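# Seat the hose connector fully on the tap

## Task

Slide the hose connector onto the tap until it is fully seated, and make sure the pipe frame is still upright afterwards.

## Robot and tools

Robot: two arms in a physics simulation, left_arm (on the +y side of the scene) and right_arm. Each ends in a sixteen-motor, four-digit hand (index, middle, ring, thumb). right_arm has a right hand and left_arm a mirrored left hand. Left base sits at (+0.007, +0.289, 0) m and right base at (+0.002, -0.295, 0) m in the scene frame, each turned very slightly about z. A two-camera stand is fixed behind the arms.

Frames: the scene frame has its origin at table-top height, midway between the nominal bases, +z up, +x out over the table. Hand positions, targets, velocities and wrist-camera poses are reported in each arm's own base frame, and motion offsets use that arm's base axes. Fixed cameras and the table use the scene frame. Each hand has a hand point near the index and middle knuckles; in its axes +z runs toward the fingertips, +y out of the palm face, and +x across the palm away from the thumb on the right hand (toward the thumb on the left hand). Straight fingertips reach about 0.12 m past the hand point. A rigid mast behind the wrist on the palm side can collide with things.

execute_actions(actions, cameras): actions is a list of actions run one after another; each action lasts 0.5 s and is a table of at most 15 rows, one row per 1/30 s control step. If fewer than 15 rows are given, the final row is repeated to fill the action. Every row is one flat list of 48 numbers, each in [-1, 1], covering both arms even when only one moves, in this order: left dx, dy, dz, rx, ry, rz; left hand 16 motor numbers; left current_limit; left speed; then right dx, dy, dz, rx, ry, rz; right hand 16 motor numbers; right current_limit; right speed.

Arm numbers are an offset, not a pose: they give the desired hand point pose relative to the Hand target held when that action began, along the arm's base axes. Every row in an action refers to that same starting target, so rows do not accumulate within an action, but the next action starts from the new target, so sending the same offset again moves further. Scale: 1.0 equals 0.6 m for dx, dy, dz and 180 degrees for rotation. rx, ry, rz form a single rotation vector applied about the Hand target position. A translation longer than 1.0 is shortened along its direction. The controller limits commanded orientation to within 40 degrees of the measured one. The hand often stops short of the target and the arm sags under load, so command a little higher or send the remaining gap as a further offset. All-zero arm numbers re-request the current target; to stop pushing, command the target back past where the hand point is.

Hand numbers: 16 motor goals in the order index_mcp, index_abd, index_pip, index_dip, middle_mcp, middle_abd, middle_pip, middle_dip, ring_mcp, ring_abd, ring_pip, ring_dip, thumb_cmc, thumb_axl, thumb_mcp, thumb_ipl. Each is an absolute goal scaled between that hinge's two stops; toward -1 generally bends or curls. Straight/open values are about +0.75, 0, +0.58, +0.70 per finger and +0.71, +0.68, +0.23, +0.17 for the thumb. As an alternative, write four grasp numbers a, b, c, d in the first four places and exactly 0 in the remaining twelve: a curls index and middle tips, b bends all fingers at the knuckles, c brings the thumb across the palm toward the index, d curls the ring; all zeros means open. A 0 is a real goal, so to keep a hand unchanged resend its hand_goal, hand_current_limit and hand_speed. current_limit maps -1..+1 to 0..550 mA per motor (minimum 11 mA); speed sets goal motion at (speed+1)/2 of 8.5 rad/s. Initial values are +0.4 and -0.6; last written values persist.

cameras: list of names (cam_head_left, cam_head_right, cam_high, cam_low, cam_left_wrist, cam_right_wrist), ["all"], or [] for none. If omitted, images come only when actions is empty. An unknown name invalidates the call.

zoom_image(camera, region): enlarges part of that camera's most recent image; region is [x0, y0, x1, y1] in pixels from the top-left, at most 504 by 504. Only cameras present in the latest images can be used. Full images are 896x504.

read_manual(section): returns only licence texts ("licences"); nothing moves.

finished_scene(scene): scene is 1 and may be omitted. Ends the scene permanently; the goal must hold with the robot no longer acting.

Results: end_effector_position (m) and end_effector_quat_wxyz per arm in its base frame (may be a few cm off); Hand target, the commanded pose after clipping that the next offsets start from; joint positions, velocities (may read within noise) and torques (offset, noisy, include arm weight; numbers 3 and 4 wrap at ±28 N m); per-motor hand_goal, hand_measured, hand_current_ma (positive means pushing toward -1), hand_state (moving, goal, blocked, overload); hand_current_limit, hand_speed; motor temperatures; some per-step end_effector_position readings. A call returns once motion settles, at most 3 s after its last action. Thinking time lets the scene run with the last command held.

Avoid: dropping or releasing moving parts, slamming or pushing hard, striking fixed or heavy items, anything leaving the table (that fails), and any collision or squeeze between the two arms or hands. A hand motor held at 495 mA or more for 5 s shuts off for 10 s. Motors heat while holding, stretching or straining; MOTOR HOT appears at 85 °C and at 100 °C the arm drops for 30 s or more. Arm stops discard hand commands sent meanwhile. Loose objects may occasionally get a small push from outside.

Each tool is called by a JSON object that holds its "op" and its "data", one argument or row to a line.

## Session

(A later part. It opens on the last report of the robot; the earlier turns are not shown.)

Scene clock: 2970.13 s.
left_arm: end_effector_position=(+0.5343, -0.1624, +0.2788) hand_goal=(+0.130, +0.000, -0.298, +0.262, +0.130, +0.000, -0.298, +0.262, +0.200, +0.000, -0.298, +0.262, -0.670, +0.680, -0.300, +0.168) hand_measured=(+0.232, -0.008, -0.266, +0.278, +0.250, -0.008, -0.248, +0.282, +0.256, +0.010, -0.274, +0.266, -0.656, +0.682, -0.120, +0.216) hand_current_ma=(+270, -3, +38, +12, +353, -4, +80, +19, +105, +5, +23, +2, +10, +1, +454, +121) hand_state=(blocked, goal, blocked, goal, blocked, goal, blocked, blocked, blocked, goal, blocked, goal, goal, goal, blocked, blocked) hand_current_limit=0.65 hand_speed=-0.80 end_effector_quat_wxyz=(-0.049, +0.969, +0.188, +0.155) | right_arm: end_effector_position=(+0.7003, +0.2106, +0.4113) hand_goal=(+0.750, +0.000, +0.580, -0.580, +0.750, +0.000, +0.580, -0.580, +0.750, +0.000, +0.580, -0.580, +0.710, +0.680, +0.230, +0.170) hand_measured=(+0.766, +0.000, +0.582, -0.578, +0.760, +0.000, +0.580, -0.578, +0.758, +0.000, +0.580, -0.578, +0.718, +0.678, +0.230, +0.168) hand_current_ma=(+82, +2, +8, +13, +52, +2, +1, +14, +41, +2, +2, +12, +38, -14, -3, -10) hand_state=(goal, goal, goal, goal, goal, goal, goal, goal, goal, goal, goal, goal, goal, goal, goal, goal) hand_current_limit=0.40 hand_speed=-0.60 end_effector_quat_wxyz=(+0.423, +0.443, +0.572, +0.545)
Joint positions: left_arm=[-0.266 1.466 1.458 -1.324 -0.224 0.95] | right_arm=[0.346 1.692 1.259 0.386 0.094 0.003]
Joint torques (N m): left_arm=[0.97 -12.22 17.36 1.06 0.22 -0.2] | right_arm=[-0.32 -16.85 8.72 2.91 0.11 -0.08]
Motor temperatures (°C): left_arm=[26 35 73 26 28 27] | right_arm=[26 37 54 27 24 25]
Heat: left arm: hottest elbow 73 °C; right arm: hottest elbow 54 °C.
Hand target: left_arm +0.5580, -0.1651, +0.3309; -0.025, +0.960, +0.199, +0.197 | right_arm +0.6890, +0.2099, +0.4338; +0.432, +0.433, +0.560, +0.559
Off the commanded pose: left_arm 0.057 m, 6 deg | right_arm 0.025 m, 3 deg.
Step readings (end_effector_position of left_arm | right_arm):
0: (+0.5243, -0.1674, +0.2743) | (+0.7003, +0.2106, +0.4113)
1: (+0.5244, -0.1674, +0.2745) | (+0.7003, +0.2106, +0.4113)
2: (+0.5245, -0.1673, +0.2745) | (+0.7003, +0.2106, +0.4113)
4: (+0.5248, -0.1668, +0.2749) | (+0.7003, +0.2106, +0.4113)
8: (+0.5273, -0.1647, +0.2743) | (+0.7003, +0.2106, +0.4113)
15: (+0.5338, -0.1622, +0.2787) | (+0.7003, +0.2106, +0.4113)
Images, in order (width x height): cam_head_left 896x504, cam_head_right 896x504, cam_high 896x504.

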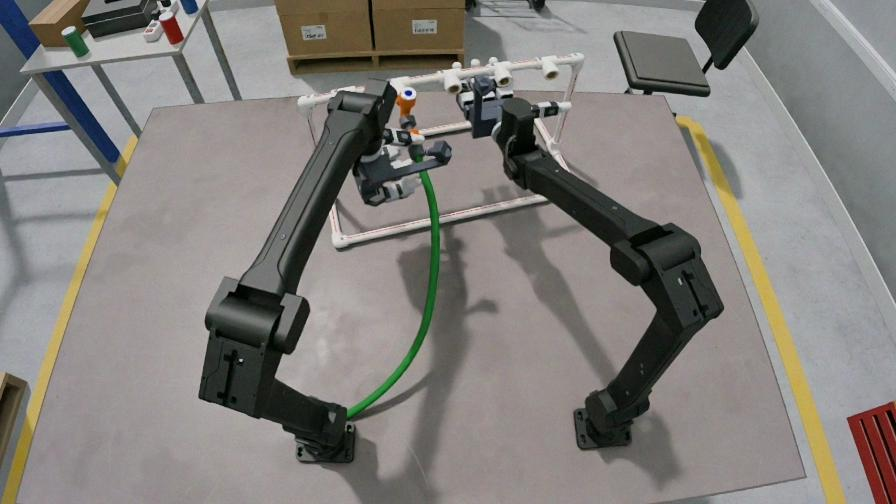

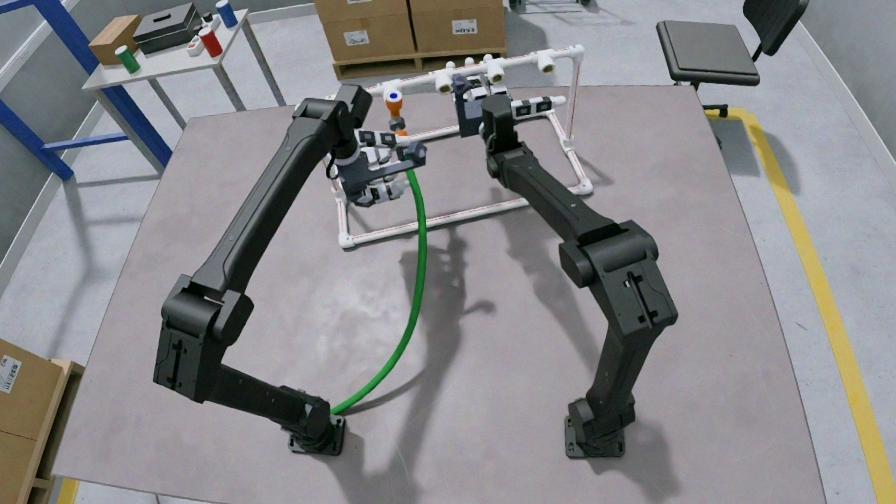

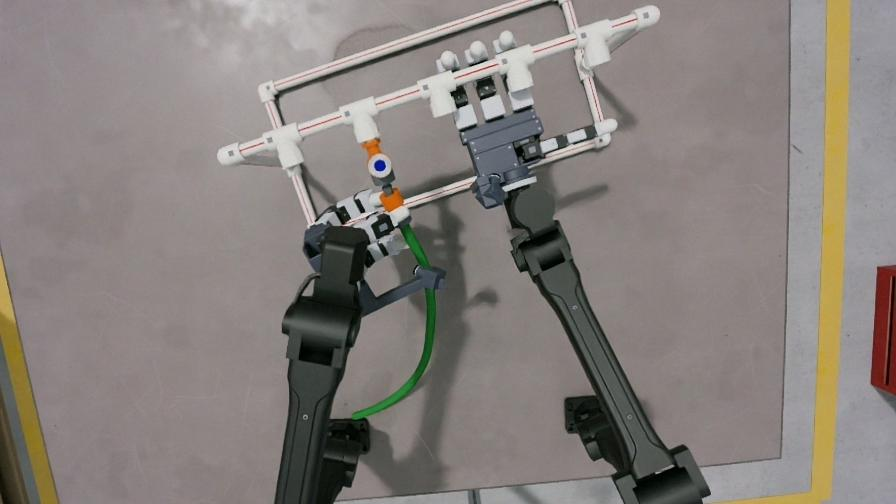

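{"op": "execute_actions", "data": {
  "actions": [
    [[0.0167,0.0065,0.014,0,0,-0.0125,0.13,0,-0.299,0.261,0.13,0,-0.299,0.261,0.2,0,-0.299,0.261,-0.671,0.68,-0.3,0.168,0.65,-0.8,0,0,0,0,0,0,0.75,0,0.58,-0.58,0.75,0,0.58,-0.58,0.75,0,0.58,-0.58,0.71,0.68,0.23,0.17,0.4,-0.6]]
  ],
  "cameras": ["cam_high","cam_head_right","cam_head_left"]
}}

{"op": "zoom_image", "data": {
  "camera": "cam_high",
  "region": [375, 180, 411, 222]
}}

{"op": "zoom_image", "data": {
  "camera": "cam_head_right",
  "region": [385, 110, 425, 160]
}}

Scene clock: 3014.87 s.
left_arm: end_effector_position=(+0.5432, -0.1596, +0.2805) hand_goal=(+0.130, +0.000, -0.298, +0.262, +0.130, +0.000, -0.298, +0.262, +0.200, +0.000, -0.298, +0.262, -0.670, +0.680, -0.300, +0.168) hand_measured=(+0.232, -0.008, -0.266, +0.278, +0.250, -0.008, -0.248, +0.282, +0.256, +0.010, -0.274, +0.266, -0.656, +0.682, -0.120, +0.216) hand_current_ma=(+270, -3, +38, +12, +353, -4, +80, +19, +105, +5, +23, +2, +10, +1, +454, +121) hand_state=(blocked, goal, blocked, goal, blocked, goal, blocked, blocked, blocked, goal, blocked, goal, goal, goal, blocked, blocked) hand_current_limit=0.65 hand_speed=-0.80 end_effector_quat_wxyz=(-0.047, +0.973, +0.170, +0.149) | right_arm: end_effector_position=(+0.7003, +0.2106, +0.4113) hand_goal=(+0.750, +0.000, +0.580, -0.580, +0.750, +0.000, +0.580, -0.580, +0.750, +0.000, +0.580, -0.580, +0.710, +0.680, +0.230, +0.170) hand_measured=(+0.766, +0.000, +0.582, -0.578, +0.760, +0.000, +0.580, -0.578, +0.758, +0.000, +0.580, -0.578, +0.718, +0.678, +0.230, +0.168) hand_current_ma=(+82, +2, +8, +13, +52, +2, +1, +14, +41, +2, +2, +12, +38, -14, -3, -10) hand_state=(goal, goal, goal, goal, goal, goal, goal, goal, goal, goal, goal, goal, goal, goal, goal, goal) hand_current_limit=0.40 hand_speed=-0.60 end_effector_quat_wxyz=(+0.423, +0.443, +0.572, +0.545)
Joint positions: left_arm=[-0.244 1.493 1.495 -1.334 -0.205 1.006] | right_arm=[0.346 1.692 1.259 0.386 0.094 0.003]
Joint torques (N m): left_arm=[1.2 -12.69 17.89 1.07 0.32 -0.15] | right_arm=[-0.32 -16.85 8.73 2.89 0.11 -0.08]
Motor temperatures (°C): left_arm=[26 34 76 26 28 27] | right_arm=[26 37 51 27 24 25]
Heat: left arm: hottest elbow 76 °C; right arm: hottest elbow 51 °C.
Hand target: left_arm +0.5680, -0.1613, +0.3394; -0.021, +0.963, +0.180, +0.197 | right_arm +0.6890, +0.2099, +0.4338; +0.432, +0.433, +0.560, +0.559
Off the commanded pose: left_arm 0.064 m, 6 deg | right_arm 0.025 m, 3 deg.
Step readings (end_effector_position of left_arm | right_arm):
0: (+0.5343, -0.1624, +0.2788) | (+0.7003, +0.2106, +0.4113)
1: (+0.5344, -0.1624, +0.2790) | (+0.7003, +0.2106, +0.4113)
2: (+0.5347, -0.1622, +0.2793) | (+0.7003, +0.2106, +0.4113)
4: (+0.5366, -0.1609, +0.2794) | (+0.7003, +0.2106, +0.4113)
8: (+0.5418, -0.1593, +0.2800) | (+0.7003, +0.2106, +0.4113)
15: (+0.5433, -0.1596, +0.2803) | (+0.7003, +0.2106, +0.4113)
Images, in order (width x height): cam_head_left 896x504, cam_head_right 896x504, cam_high 896x504.

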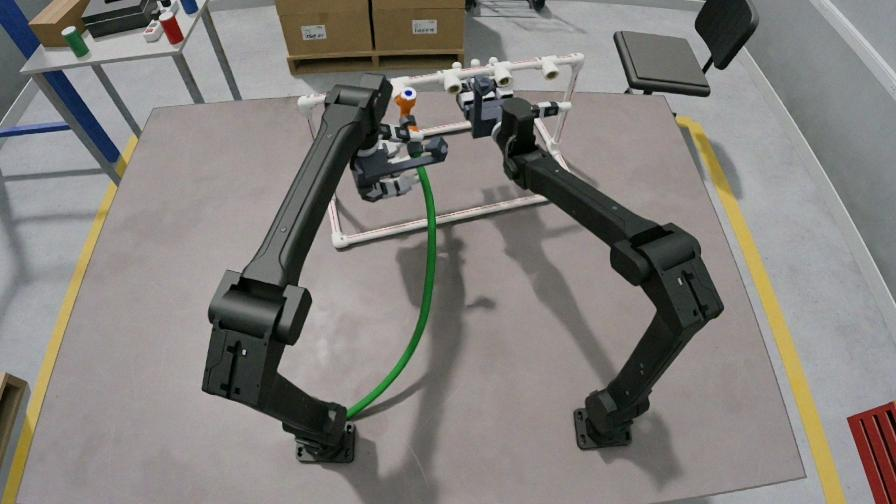

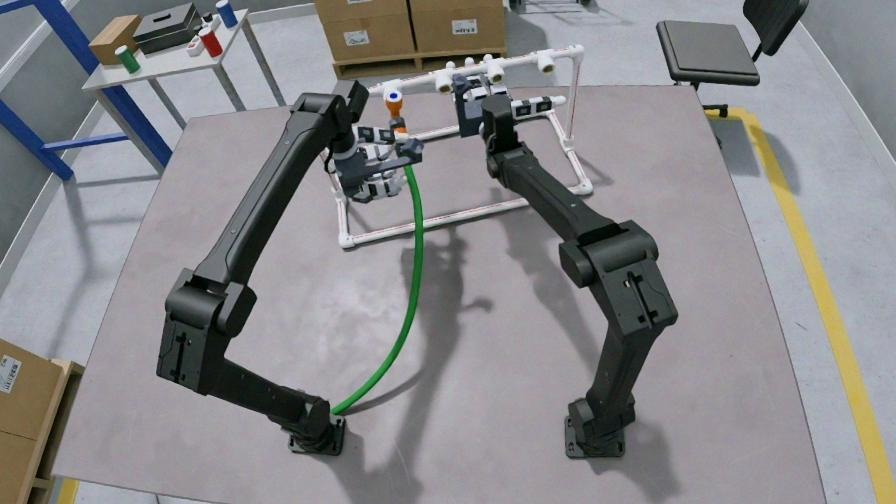

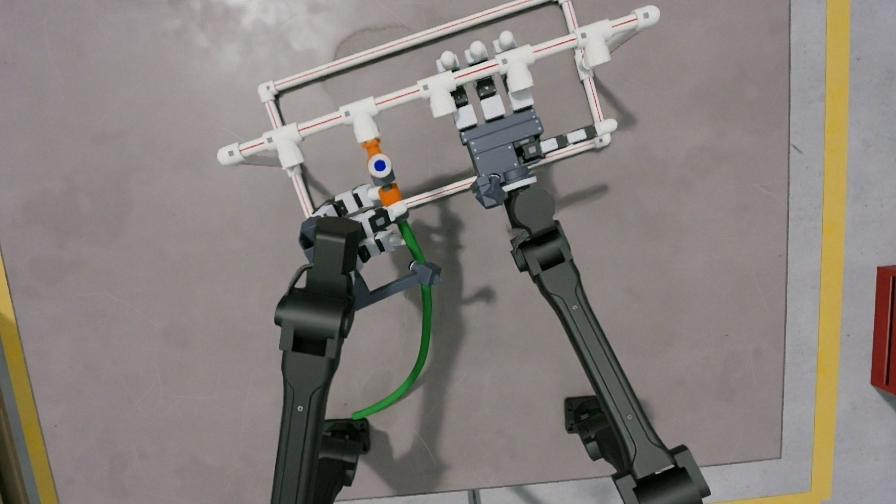

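Scaled by 12.000.

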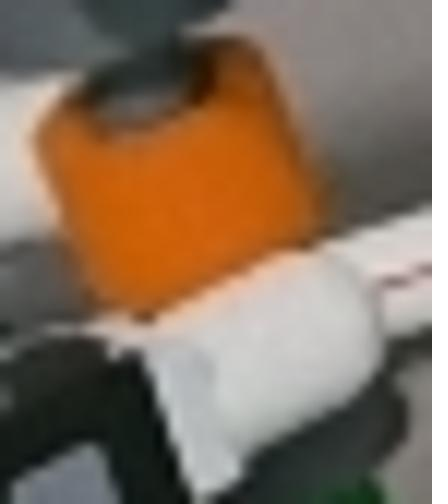

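Scaled by 10.080.

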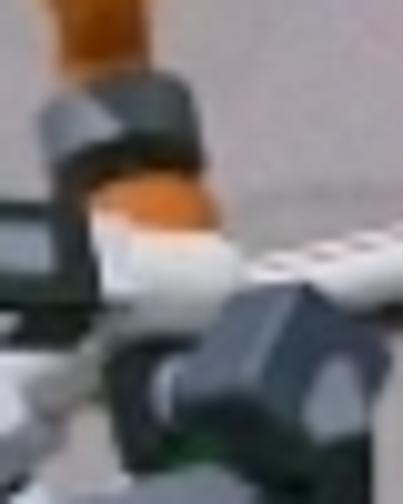

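{"op": "execute_actions", "data": {
  "actions": [
    [[0.0135,0.004,0.012,0,-0.004,-0.0125,0.13,0,-0.299,0.261,0.13,0,-0.299,0.261,0.2,0,-0.299,0.261,-0.671,0.68,-0.3,0.168,0.65,-0.8,0,0,0,0,0,0,0.75,0,0.58,-0.58,0.75,0,0.58,-0.58,0.75,0,0.58,-0.58,0.71,0.68,0.23,0.17,0.4,-0.6]]
  ],
  "cameras": ["cam_high","cam_head_right","cam_head_left","cam_low","cam_left_wrist"]
}}

{"op": "zoom_image", "data": {
  "camera": "cam_high",
  "region": [375, 180, 411, 222]
}}

{"op": "zoom_image", "data": {
  "camera": "cam_head_right",
  "region": [385, 110, 425, 160]
}}

{"op": "zoom_image", "data": {
  "camera": "cam_low",
  "region": [400, 150, 560, 250]
}}

Scene clock: 3028.17 s.
left_arm: end_effector_position=(+0.5461, -0.1571, +0.2812) hand_goal=(+0.130, +0.000, -0.298, +0.262, +0.130, +0.000, -0.298, +0.262, +0.200, +0.000, -0.298, +0.262, -0.670, +0.680, -0.300, +0.168) hand_measured=(+0.232, -0.008, -0.266, +0.278, +0.250, -0.010, -0.248, +0.282, +0.256, +0.008, -0.274, +0.266, -0.658, +0.682, -0.120, +0.216) hand_current_ma=(+270, -3, +38, +12, +353, -4, +80, +19, +105, +4, +23, +2, +9, +1, +454, +121) hand_state=(blocked, goal, blocked, goal, blocked, goal, blocked, blocked, blocked, goal, blocked, goal, goal, goal, blocked, blocked) hand_current_limit=0.65 hand_speed=-0.80 end_effector_quat_wxyz=(-0.044, +0.978, +0.146, +0.146) | right_arm: end_effector_position=(+0.7003, +0.2106, +0.4113) hand_goal=(+0.750, +0.000, +0.580, -0.580, +0.750, +0.000, +0.580, -0.580, +0.750, +0.000, +0.580, -0.580, +0.710, +0.680, +0.230, +0.170) hand_measured=(+0.766, +0.000, +0.582, -0.578, +0.760, +0.000, +0.580, -0.578, +0.758, +0.000, +0.580, -0.578, +0.718, +0.678, +0.230, +0.168) hand_current_ma=(+82, +2, +8, +13, +52, +2, +1, +14, +41, +2, +2, +12, +38, -14, -3, -10) hand_state=(goal, goal, goal, goal, goal, goal, goal, goal, goal, goal, goal, goal, goal, goal, goal, goal) hand_current_limit=0.40 hand_speed=-0.60 end_effector_quat_wxyz=(+0.423, +0.443, +0.572, +0.545)
Joint positions: left_arm=[-0.226 1.505 1.512 -1.334 -0.187 1.072] | right_arm=[0.346 1.692 1.259 0.386 0.094 0.003]
Joint torques (N m): left_arm=[1.73 -13.1 18.77 1.24 0.34 -0.21] | right_arm=[-0.38 -16.79 8.7 2.91 0.11 -0.09]
Motor temperatures (°C): left_arm=[26 34 71 26 28 27] | right_arm=[26 38 51 27 24 25]
Heat: left arm: hottest elbow 71 °C; right arm: hottest elbow 51 °C.
Hand target: left_arm +0.5761, -0.1589, +0.3465; -0.016, +0.966, +0.161, +0.203 | right_arm +0.6890, +0.2099, +0.4338; +0.432, +0.433, +0.560, +0.559
Off the commanded pose: left_arm 0.072 m, 8 deg | right_arm 0.025 m, 3 deg.
Step readings (end_effector_position of left_arm | right_arm):
0: (+0.5432, -0.1596, +0.2803) | (+0.7003, +0.2106, +0.4113)
1: (+0.5432, -0.1596, +0.2803) | (+0.7003, +0.2106, +0.4113)
2: (+0.5435, -0.1593, +0.2806) | (+0.7003, +0.2106, +0.4113)
4: (+0.5443, -0.1578, +0.2807) | (+0.7003, +0.2106, +0.4113)
8: (+0.5455, -0.1565, +0.2811) | (+0.7003, +0.2106, +0.4113)
15: (+0.5461, -0.1570, +0.2811) | (+0.7003, +0.2106, +0.4113)
camera_calibration:
cam_left_wrist: T_world_to_cam=[[-0.911989, 0.367026, -0.183214, 0.57186], [0.0591354, 0.559593, 0.826655, -0.220673], [0.405929, 0.743066, -0.532047, 0.173074], [0, 0, 0, 1]] pos_world=[0.464324, -0.215006, 0.379277]
Images, in order (width x height): cam_head_left 896x504, cam_head_right 896x504, cam_high 896x504, cam_low 896x504, cam_left_wrist 896x504.

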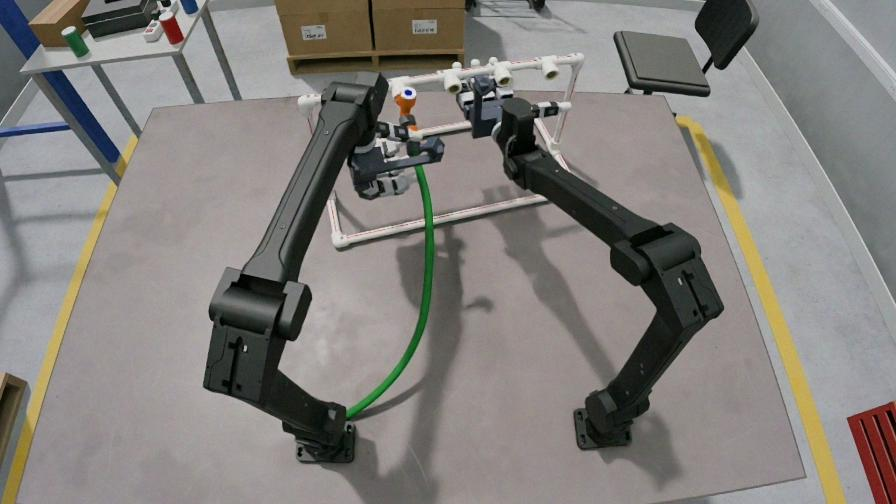

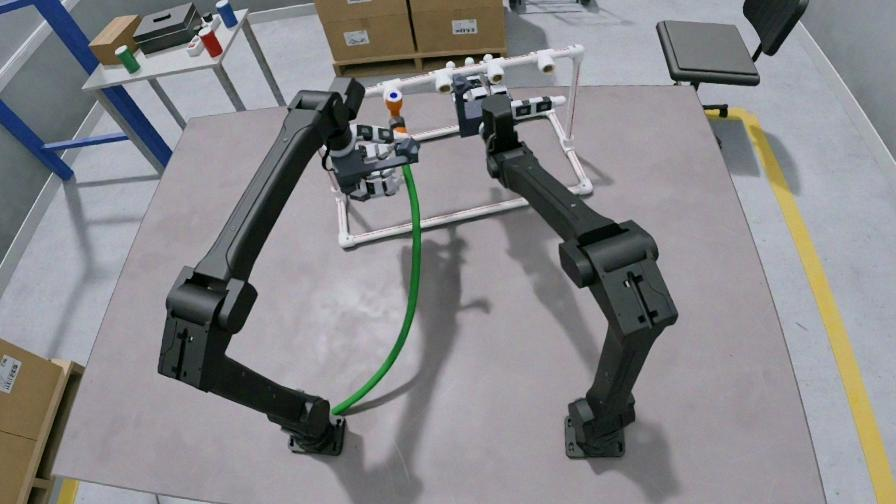

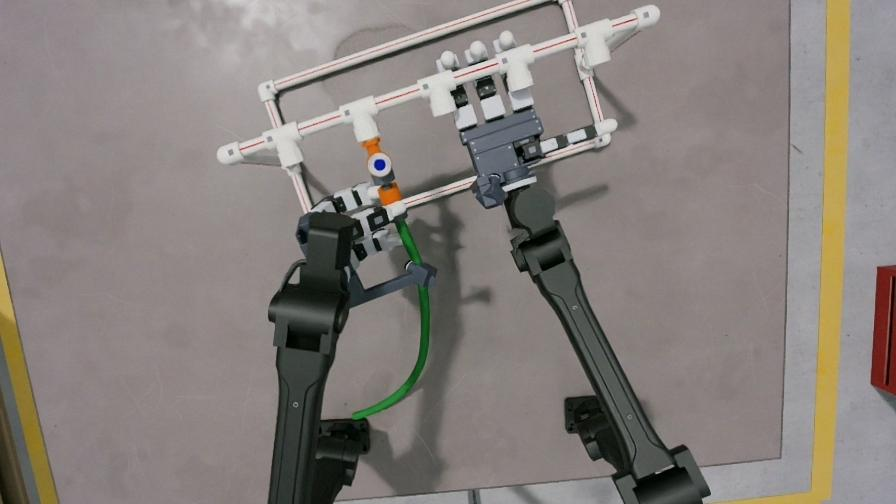

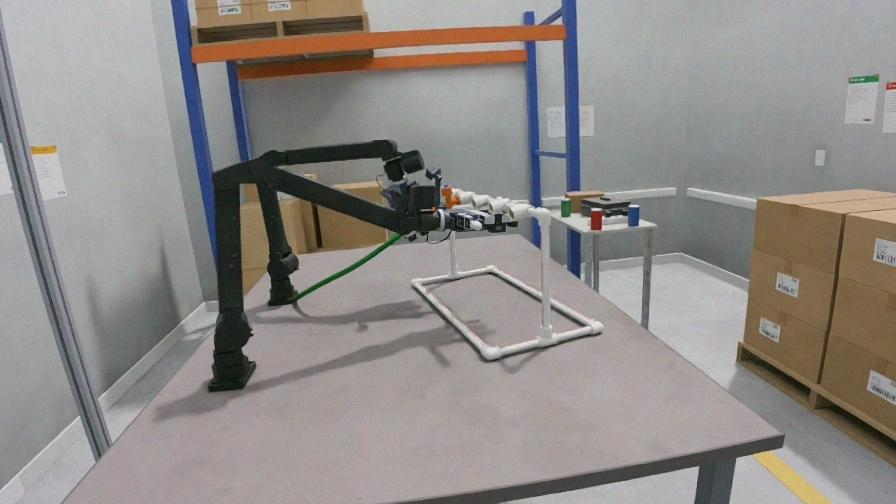

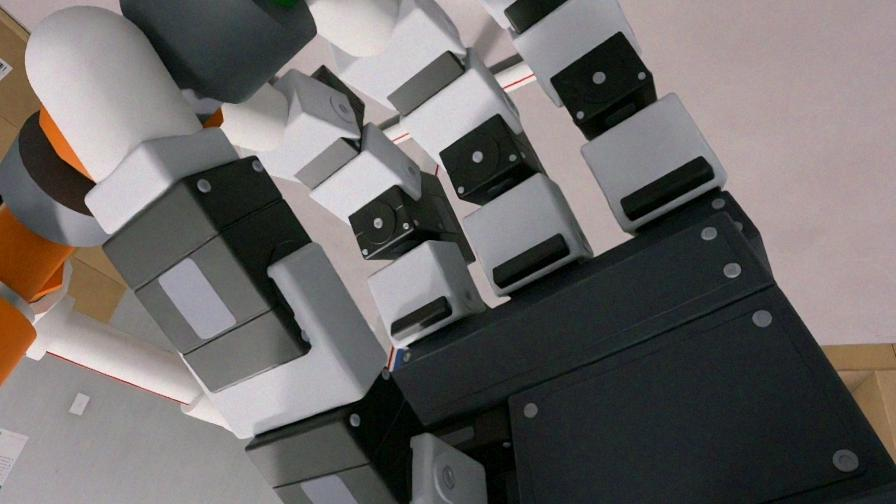

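Scaled by 12.000.

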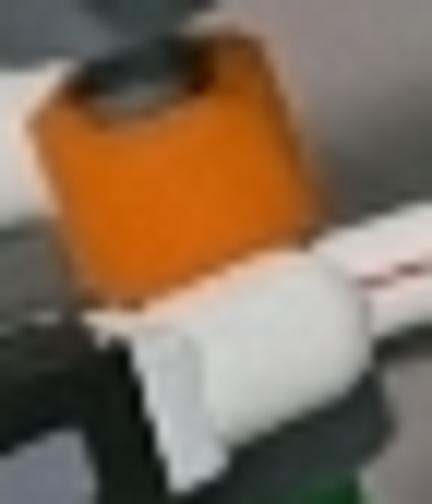

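Scaled by 10.080.

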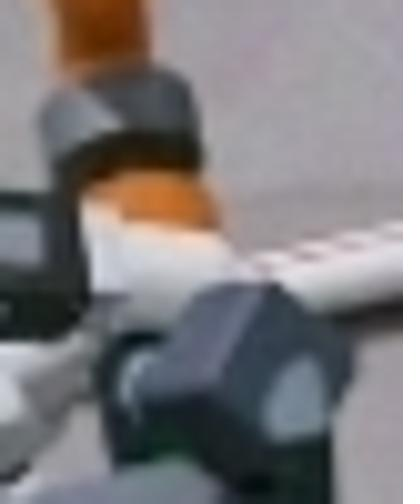

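Scaled by 3.150.

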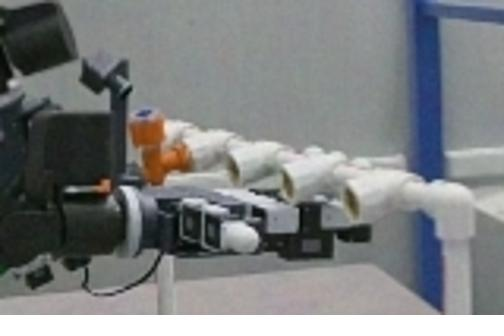

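{"op": "zoom_image", "data": {
  "camera": "cam_left_wrist",
  "region": [0, 60, 200, 260]
}}

{"op": "zoom_image", "data": {
  "camera": "cam_head_left",
  "region": [380, 75, 460, 175]
}}

Scaled by 2.520.

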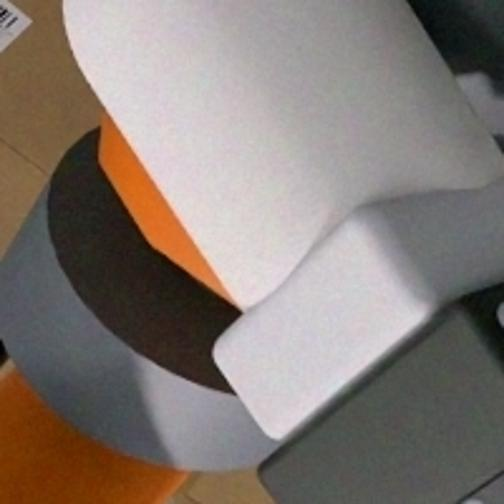

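Scaled by 5.040.

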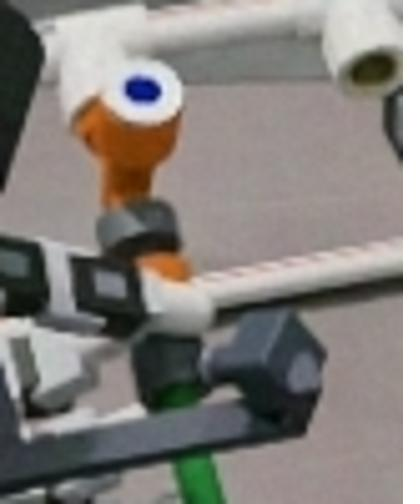

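{"op": "execute_actions", "data": {
  "actions": [
    [[0.02,0.005,0.015,0,-0.004,-0.002,0.13,0,-0.299,0.261,0.13,0,-0.299,0.261,0.2,0,-0.299,0.261,-0.671,0.68,-0.3,0.168,0.65,-0.8,0,0,0,0,0,0,0.75,0,0.58,-0.58,0.75,0,0.58,-0.58,0.75,0,0.58,-0.58,0.71,0.68,0.23,0.17,0.4,-0.6]]
  ],
  "cameras": ["cam_high","cam_head_right","cam_left_wrist"]
}}

{"op": "zoom_image", "data": {
  "camera": "cam_high",
  "region": [375, 180, 411, 222]
}}

{"op": "zoom_image", "data": {
  "camera": "cam_left_wrist",
  "region": [0, 60, 200, 260]
}}

Scene clock: 3074.90 s.
left_arm: end_effector_position=(+0.5547, -0.1545, +0.2822) hand_goal=(+0.130, +0.000, -0.298, +0.262, +0.130, +0.000, -0.298, +0.262, +0.200, +0.000, -0.298, +0.262, -0.670, +0.680, -0.300, +0.168) hand_measured=(+0.232, -0.010, -0.266, +0.278, +0.250, -0.010, -0.246, +0.282, +0.256, +0.008, -0.274, +0.266, -0.658, +0.682, -0.120, +0.216) hand_current_ma=(+270, -4, +40, +12, +353, -5, +81, +19, +105, +3, +23, +2, +9, +1, +454, +121) hand_state=(blocked, goal, blocked, goal, blocked, goal, blocked, blocked, blocked, goal, blocked, goal, goal, goal, blocked, blocked) hand_current_limit=0.65 hand_speed=-0.80 end_effector_quat_wxyz=(-0.045, +0.979, +0.138, +0.143) | right_arm: end_effector_position=(+0.7001, +0.2104, +0.4118) hand_goal=(+0.750, +0.000, +0.580, -0.580, +0.750, +0.000, +0.580, -0.580, +0.750, +0.000, +0.580, -0.580, +0.710, +0.680, +0.230, +0.170) hand_measured=(+0.766, +0.000, +0.582, -0.578, +0.760, +0.000, +0.580, -0.578, +0.758, +0.000, +0.586, -0.574, +0.718, +0.678, +0.230, +0.168) hand_current_ma=(+83, +2, +8, +13, +52, +2, +1, +14, +44, +2, +31, +33, +38, -14, -3, -10) hand_state=(goal, goal, goal, goal, goal, goal, goal, goal, goal, goal, goal, goal, goal, goal, goal, goal) hand_current_limit=0.40 hand_speed=-0.60 end_effector_quat_wxyz=(+0.424, +0.443, +0.572, +0.545)
Joint positions: left_arm=[-0.214 1.531 1.546 -1.345 -0.183 1.098] | right_arm=[0.346 1.691 1.259 0.386 0.095 0.003]
Joint torques (N m): left_arm=[1.44 -13.92 19.45 1.59 0.4 -0.31] | right_arm=[-0.38 -16.73 8.72 2.89 0.09 -0.08]
Motor temperatures (°C): left_arm=[26 36 70 26 28 27] | right_arm=[26 38 50 27 24 25]
Heat: left arm: hottest elbow 70 °C; right arm: hottest elbow 50 °C.
Hand target: left_arm +0.5881, -0.1560, +0.3554; -0.014, +0.965, +0.158, +0.209 | right_arm +0.6889, +0.2099, +0.4339; +0.432, +0.433, +0.559, +0.559
Off the commanded pose: left_arm 0.081 m, 9 deg | right_arm 0.025 m, 3 deg.
Step readings (end_effector_position of left_arm | right_arm):
0: (+0.5461, -0.1571, +0.2812) | (+0.7003, +0.2106, +0.4113)
1: (+0.5461, -0.1571, +0.2812) | (+0.7003, +0.2106, +0.4113)
2: (+0.5465, -0.1566, +0.2813) | (+0.7003, +0.2106, +0.4113)
4: (+0.5478, -0.1560, +0.2820) | (+0.7003, +0.2106, +0.4113)
8: (+0.5535, -0.1547, +0.2821) | (+0.7001, +0.2105, +0.4118)
15: (+0.5548, -0.1545, +0.2822) | (+0.7001, +0.2104, +0.4118)
camera_calibration:
cam_left_wrist: T_world_to_cam=[[-0.90807, 0.38033, -0.175381, 0.576462], [0.0728999, 0.555892, 0.828052, -0.232013], [0.412425, 0.739143, -0.532515, 0.164037], [0, 0, 0, 1]] pos_world=[0.472728, -0.211518, 0.380571]
Images, in order (width x height): cam_head_right 896x504, cam_high 896x504, cam_left_wrist 896x504.

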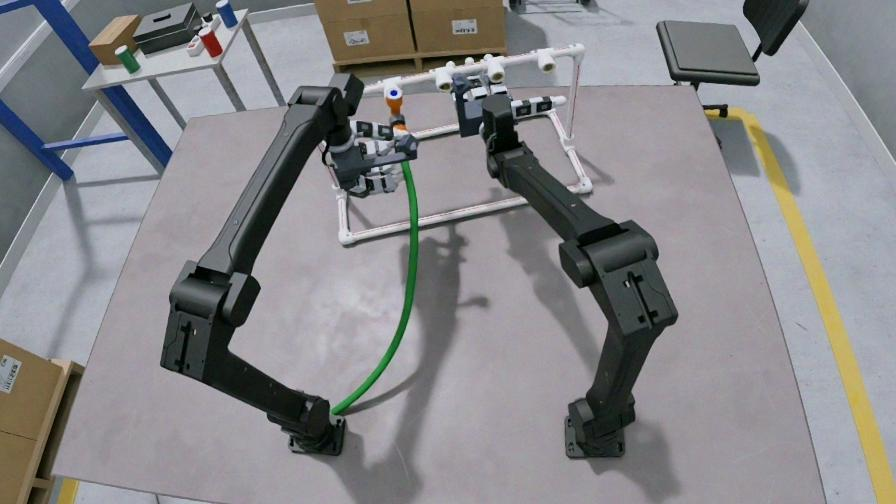

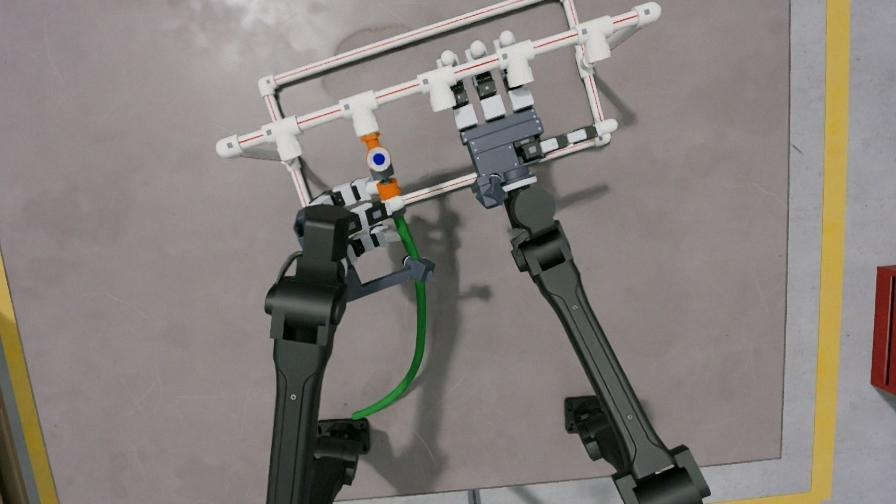

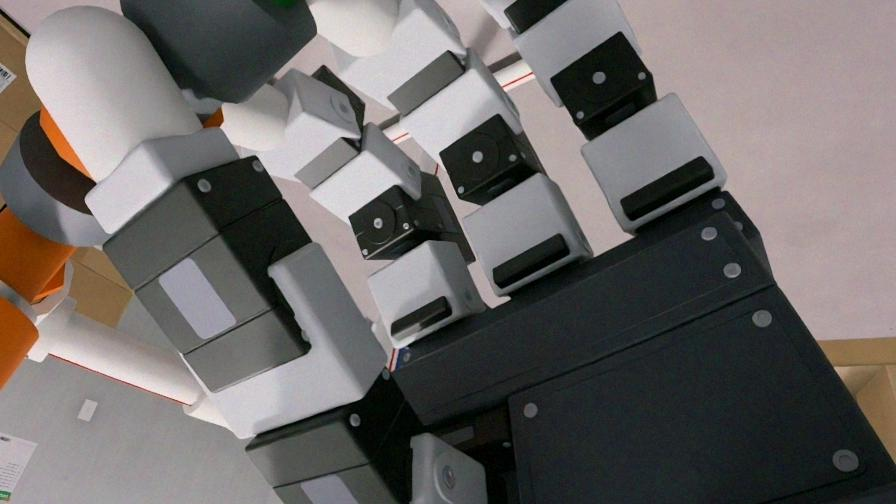

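Scaled by 12.000.

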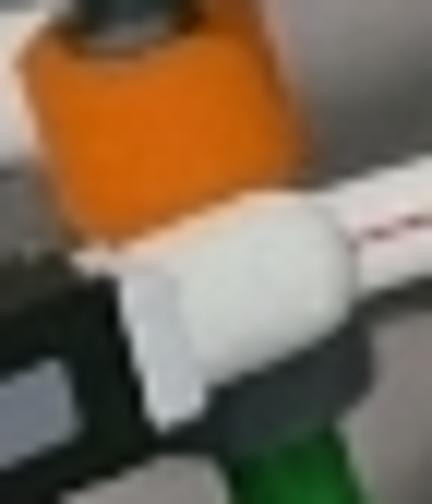

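Scaled by 2.520.

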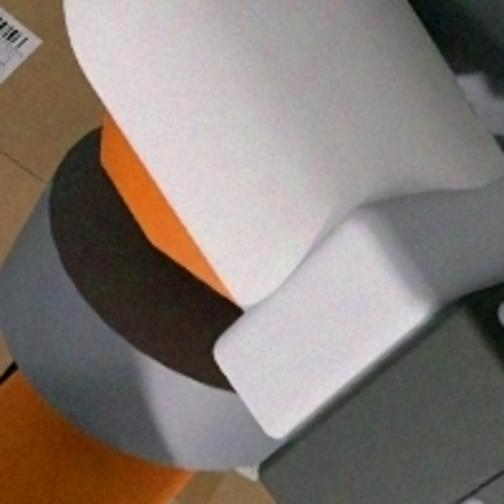

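{"op": "zoom_image", "data": {
  "camera": "cam_high",
  "region": [400, 0, 560, 160]
}}

{"op": "zoom_image", "data": {
  "camera": "cam_high",
  "region": [200, 60, 440, 260]
}}

Scaled by 3.150.

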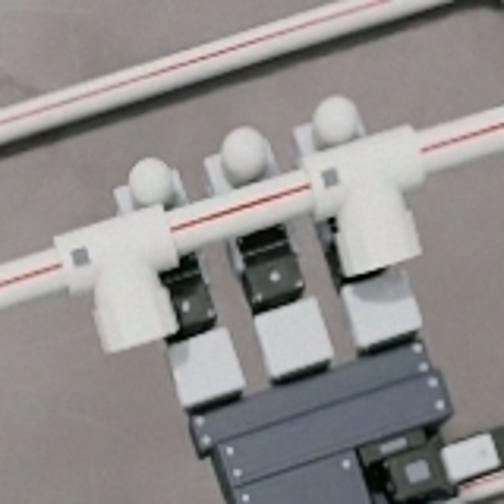

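Scaled by 2.100.

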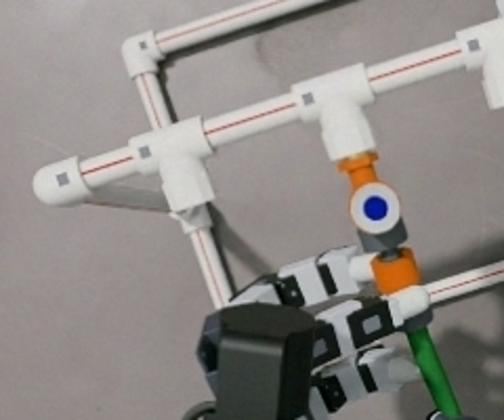

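{"op": "execute_actions", "data": {
  "actions": [
    [[0,0,0,0,0,0,0.13,0,-0.299,0.261,0.13,0,-0.299,0.261,0.2,0,-0.299,0.261,-0.671,0.68,-0.3,0.168,0.65,-0.8,0,0,0,0,0,0,0.75,0,0.58,-0.64,0.75,0,0.58,-0.7,0.75,0,0.56,-0.76,0.71,0.68,0.23,0.17,0.75,-0.85]]
  ],
  "cameras": ["cam_high","cam_left_wrist"]
}}

{"op": "zoom_image", "data": {
  "camera": "cam_high",
  "region": [400, 0, 560, 160]
}}

{"op": "zoom_image", "data": {
  "camera": "cam_left_wrist",
  "region": [0, 60, 200, 260]
}}

Scene clock: 3164.57 s.
left_arm: end_effector_position=(+0.5533, -0.1557, +0.2822) hand_goal=(+0.130, +0.000, -0.298, +0.262, +0.130, +0.000, -0.298, +0.262, +0.200, +0.000, -0.298, +0.262, -0.670, +0.680, -0.300, +0.168) hand_measured=(+0.232, -0.010, -0.266, +0.278, +0.250, -0.012, -0.246, +0.282, +0.256, +0.004, -0.274, +0.266, -0.658, +0.682, -0.120, +0.216) hand_current_ma=(+270, -5, +40, +12, +353, -6, +81, +19, +105, +1, +23, +2, +8, +1, +454, +121) hand_state=(blocked, goal, blocked, goal, blocked, goal, blocked, blocked, blocked, goal, blocked, goal, goal, goal, blocked, blocked) hand_current_limit=0.65 hand_speed=-0.80 end_effector_quat_wxyz=(-0.043, +0.980, +0.133, +0.141) | right_arm: end_effector_position=(+0.7001, +0.2096, +0.4121) hand_goal=(+0.750, +0.000, +0.580, -0.640, +0.750, +0.000, +0.580, -0.700, +0.750, +0.000, +0.560, -0.760, +0.710, +0.680, +0.230, +0.170) hand_measured=(+0.766, +0.000, +0.582, -0.638, +0.760, +0.000, +0.580, -0.698, +0.760, -0.002, +0.588, -0.686, +0.718, +0.678, +0.230, +0.168) hand_current_ma=(+84, +2, +8, +13, +52, +2, +1, +14, +51, -7, +133, +370, +38, -14, -3, -10) hand_state=(goal, goal, goal, goal, goal, goal, goal, goal, goal, goal, blocked, blocked, goal, goal, goal, goal) hand_current_limit=0.75 hand_speed=-0.85 end_effector_quat_wxyz=(+0.424, +0.444, +0.570, +0.546)
Joint positions: left_arm=[-0.214 1.531 1.547 -1.347 -0.177 1.109] | right_arm=[0.346 1.691 1.259 0.388 0.098 0.005]
Joint torques (N m): left_arm=[1.55 -13.86 19.44 1.57 0.24 -0.44] | right_arm=[-0.38 -16.73 8.7 2.85 -0.04 -0.11]
Motor temperatures (°C): left_arm=[26 34 75 26 28 27] | right_arm=[26 37 49 27 24 25]
Heat: left arm: hottest elbow 75 °C; right arm: hottest elbow 49 °C.
Hand target: left_arm +0.5882, -0.1558, +0.3555; -0.014, +0.965, +0.159, +0.210 | right_arm +0.6889, +0.2099, +0.4339; +0.432, +0.433, +0.559, +0.559
Off the commanded pose: left_arm 0.081 m, 9 deg | right_arm 0.025 m, 3 deg.
Step readings (end_effector_position of left_arm | right_arm):
0: (+0.5548, -0.1543, +0.2822) | (+0.7001, +0.2104, +0.4118)
1: (+0.5548, -0.1543, +0.2822) | (+0.7001, +0.2104, +0.4118)
2: (+0.5547, -0.1543, +0.2822) | (+0.7001, +0.2104, +0.4118)
4: (+0.5547, -0.1544, +0.2822) | (+0.7001, +0.2104, +0.4118)
8: (+0.5540, -0.1550, +0.2820) | (+0.7002, +0.2101, +0.4118)
15: (+0.5533, -0.1557, +0.2822) | (+0.7001, +0.2096, +0.4121)
camera_calibration:
cam_left_wrist: T_world_to_cam=[[-0.904338, 0.390435, -0.172435, 0.574396], [0.0827826, 0.556778, 0.826526, -0.236136], [0.418713, 0.733184, -0.535836, 0.162082], [0, 0, 0, 1]] pos_world=[0.47113, -0.211625, 0.381068]
Images, in order (width x height): cam_high 896x504, cam_left_wrist 896x504.

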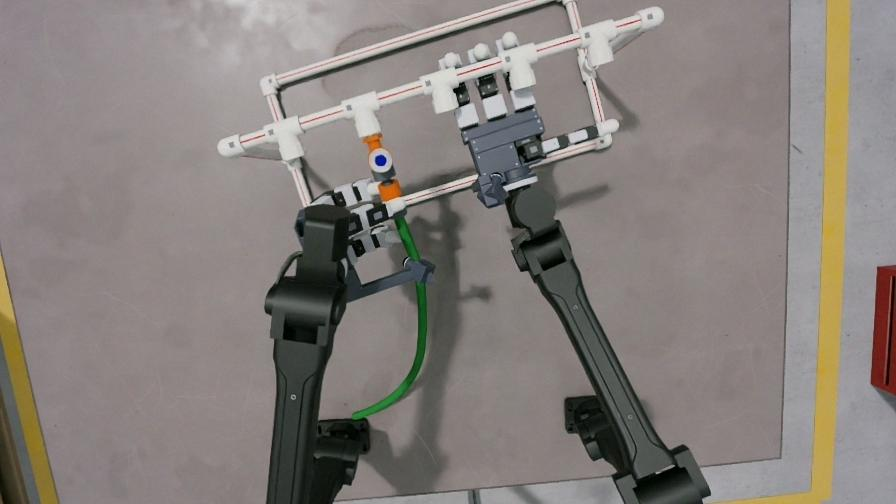

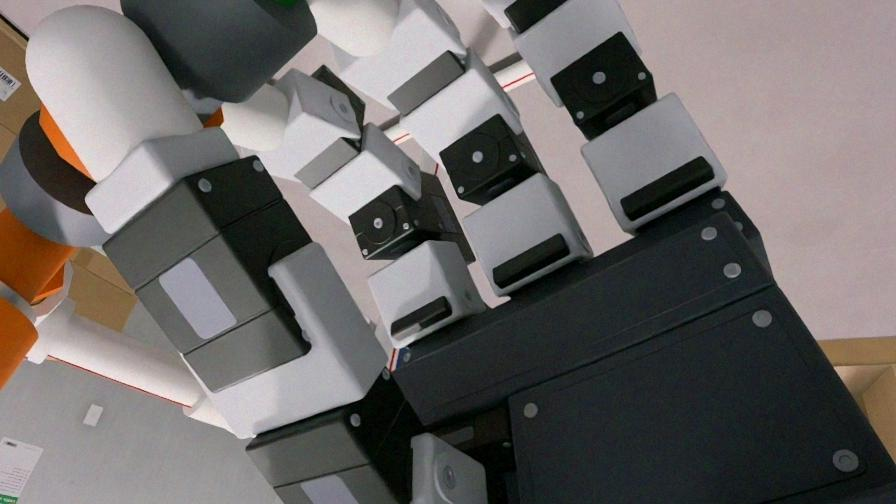

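Scaled by 3.150.

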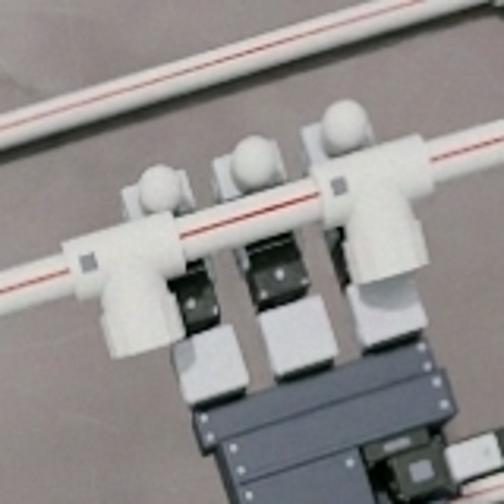

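Scaled by 2.520.

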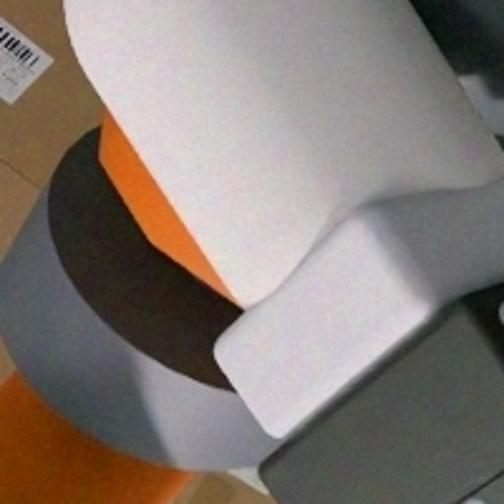

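{"op": "execute_actions", "data": {
  "actions": [
    [[0,0,0,0,0,0,0.13,0,-0.299,0.261,0.13,0,-0.299,0.261,0.2,0,-0.299,0.261,-0.671,0.68,-0.3,0.168,0.65,-0.8,0,0,0,0,0,0,0.75,0,0.58,-0.78,0.75,0,0.58,-0.83,0.75,0,0.56,-0.78,0.71,0.68,0.23,0.17,0.75,-0.85]],
    [[0.02,0.005,0.015,0,-0.004,0,0.13,0,-0.299,0.261,0.13,0,-0.299,0.261,0.2,0,-0.299,0.261,-0.671,0.68,-0.3,0.168,0.65,-0.8,0,0,0,0,0,0,0.75,0,0.58,-0.78,0.75,0,0.58,-0.83,0.75,0,0.56,-0.78,0.71,0.68,0.23,0.17,0.75,-0.85]]
  ],
  "cameras": ["cam_high","cam_left_wrist"]
}}

{"op": "zoom_image", "data": {
  "camera": "cam_high",
  "region": [400, 0, 560, 160]
}}

{"op": "zoom_image", "data": {
  "camera": "cam_left_wrist",
  "region": [0, 60, 200, 260]
}}

Scene clock: 3177.03 s.
left_arm: end_effector_position=(+0.5558, -0.1570, +0.2835) hand_goal=(+0.130, +0.000, -0.298, +0.262, +0.130, +0.000, -0.298, +0.262, +0.200, +0.000, -0.298, +0.262, -0.670, +0.680, -0.300, +0.168) hand_measured=(+0.232, -0.014, -0.266, +0.278, +0.250, -0.014, -0.246, +0.282, +0.256, +0.002, -0.274, +0.266, -0.658, +0.682, -0.120, +0.216) hand_current_ma=(+270, -9, +40, +12, +353, -9, +81, +19, +105, +0, +23, +2, +7, +1, +454, +121) hand_state=(blocked, goal, blocked, goal, blocked, goal, blocked, blocked, blocked, goal, blocked, goal, goal, goal, blocked, blocked) hand_current_limit=0.65 hand_speed=-0.80 end_effector_quat_wxyz=(-0.046, +0.982, +0.120, +0.137) | right_arm: end_effector_position=(+0.7003, +0.2082, +0.4123) hand_goal=(+0.750, +0.000, +0.580, -0.780, +0.750, +0.000, +0.580, -0.830, +0.750, +0.000, +0.560, -0.780, +0.710, +0.680, +0.230, +0.170) hand_measured=(+0.766, +0.000, +0.592, -0.734, +0.760, +0.000, +0.586, -0.798, +0.762, -0.004, +0.592, -0.700, +0.718, +0.678, +0.230, +0.168) hand_current_ma=(+84, +1, +56, +225, +52, +2, +31, +160, +62, -17, +156, +397, +38, -14, -3, -10) hand_state=(goal, goal, goal, blocked, goal, goal, goal, blocked, goal, goal, blocked, blocked, goal, goal, goal, goal) hand_current_limit=0.75 hand_speed=-0.85 end_effector_quat_wxyz=(+0.425, +0.447, +0.568, +0.546)
Joint positions: left_arm=[-0.212 1.547 1.573 -1.365 -0.176 1.137] | right_arm=[0.346 1.691 1.259 0.389 0.104 0.01]
Joint torques (N m): left_arm=[2.14 -14.1 20.34 2.03 0.29 -0.58] | right_arm=[-0.32 -16.79 8.7 2.81 -0.24 -0.16]
Motor temperatures (°C): left_arm=[26 34 78 26 28 27] | right_arm=[26 37 49 27 24 25]
Heat: left arm: hottest elbow 78 °C; right arm: hottest elbow 49 °C.
Hand target: left_arm +0.6002, -0.1530, +0.3646; -0.013, +0.963, +0.159, +0.216 | right_arm +0.6889, +0.2099, +0.4340; +0.432, +0.433, +0.559, +0.560
Off the commanded pose: left_arm 0.092 m, 11 deg | right_arm 0.025 m, 3 deg.
Step readings (end_effector_position of left_arm | right_arm):
0: (+0.5533, -0.1557, +0.2822) | (+0.7001, +0.2096, +0.4121)
1: (+0.5533, -0.1557, +0.2822) | (+0.7001, +0.2096, +0.4121)
2: (+0.5533, -0.1557, +0.2822) | (+0.7002, +0.2095, +0.4121)
4: (+0.5533, -0.1557, +0.2822) | (+0.7002, +0.2093, +0.4122)
8: (+0.5533, -0.1558, +0.2822) | (+0.7002, +0.2092, +0.4122)
15: (+0.5533, -0.1558, +0.2822) | (+0.7002, +0.2090, +0.4123)
16: (+0.5533, -0.1558, +0.2822) | (+0.7002, +0.2090, +0.4123)
17: (+0.5534, -0.1559, +0.2825) | (+0.7002, +0.2090, +0.4123)
19: (+0.5537, -0.1562, +0.2829) | (+0.7002, +0.2089, +0.4123)
23: (+0.5553, -0.1570, +0.2833) | (+0.7002, +0.2085, +0.4123)
30: (+0.5558, -0.1568, +0.2834) | (+0.7003, +0.2082, +0.4123)
camera_calibration:
cam_left_wrist: T_world_to_cam=[[-0.896264, 0.413882, -0.159411, 0.572911], [0.105514, 0.548077, 0.829746, -0.251687], [0.430786, 0.726852, -0.534892, 0.154603], [0, 0, 0, 1]] pos_world=[0.473436, -0.211547, 0.38286]
Images, in order (width x height): cam_high 896x504, cam_left_wrist 896x504.

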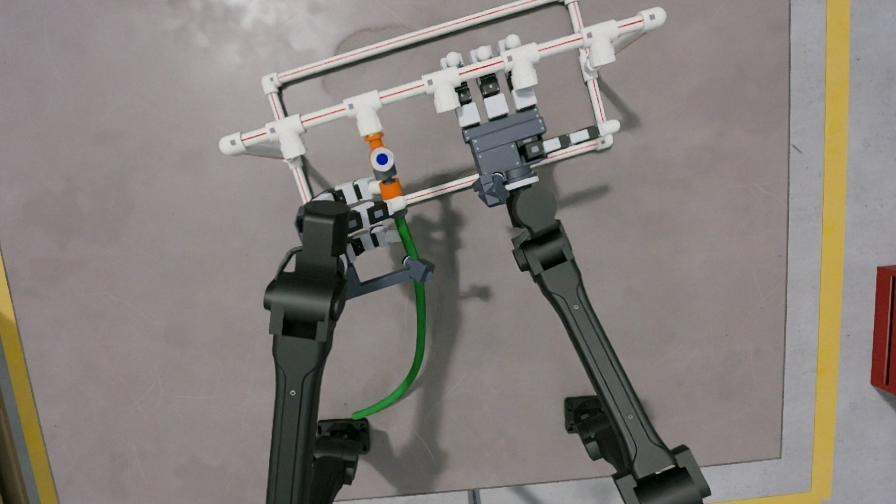

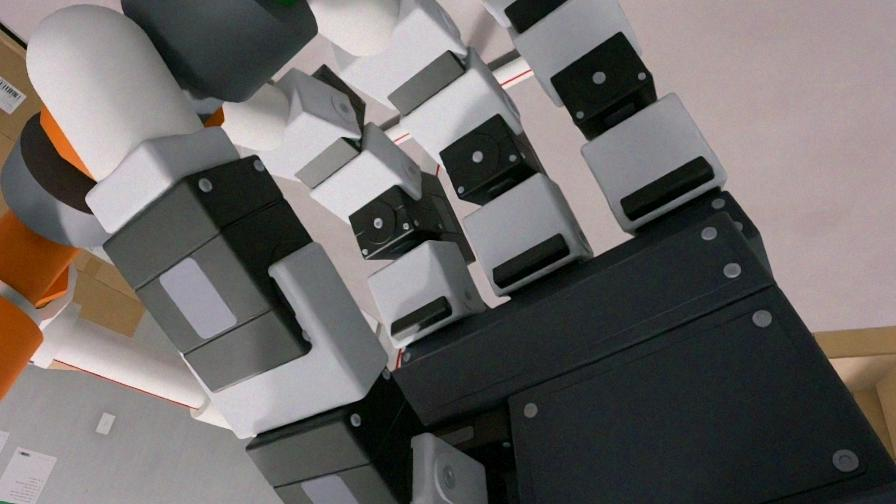

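Scaled by 3.150.

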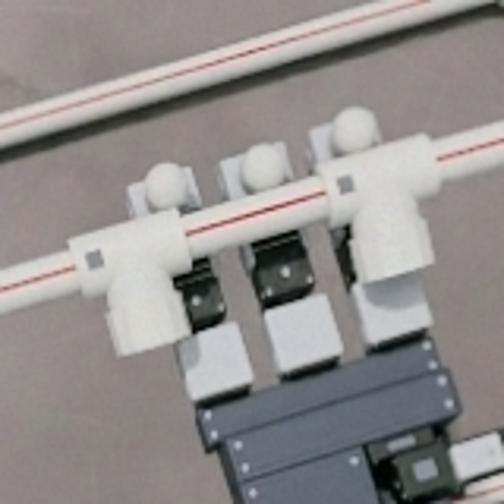

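Scaled by 2.520.

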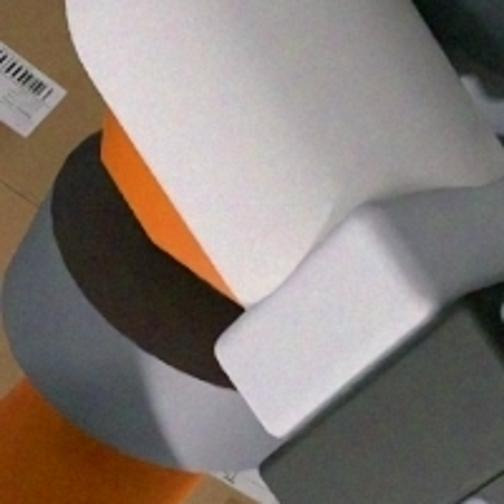

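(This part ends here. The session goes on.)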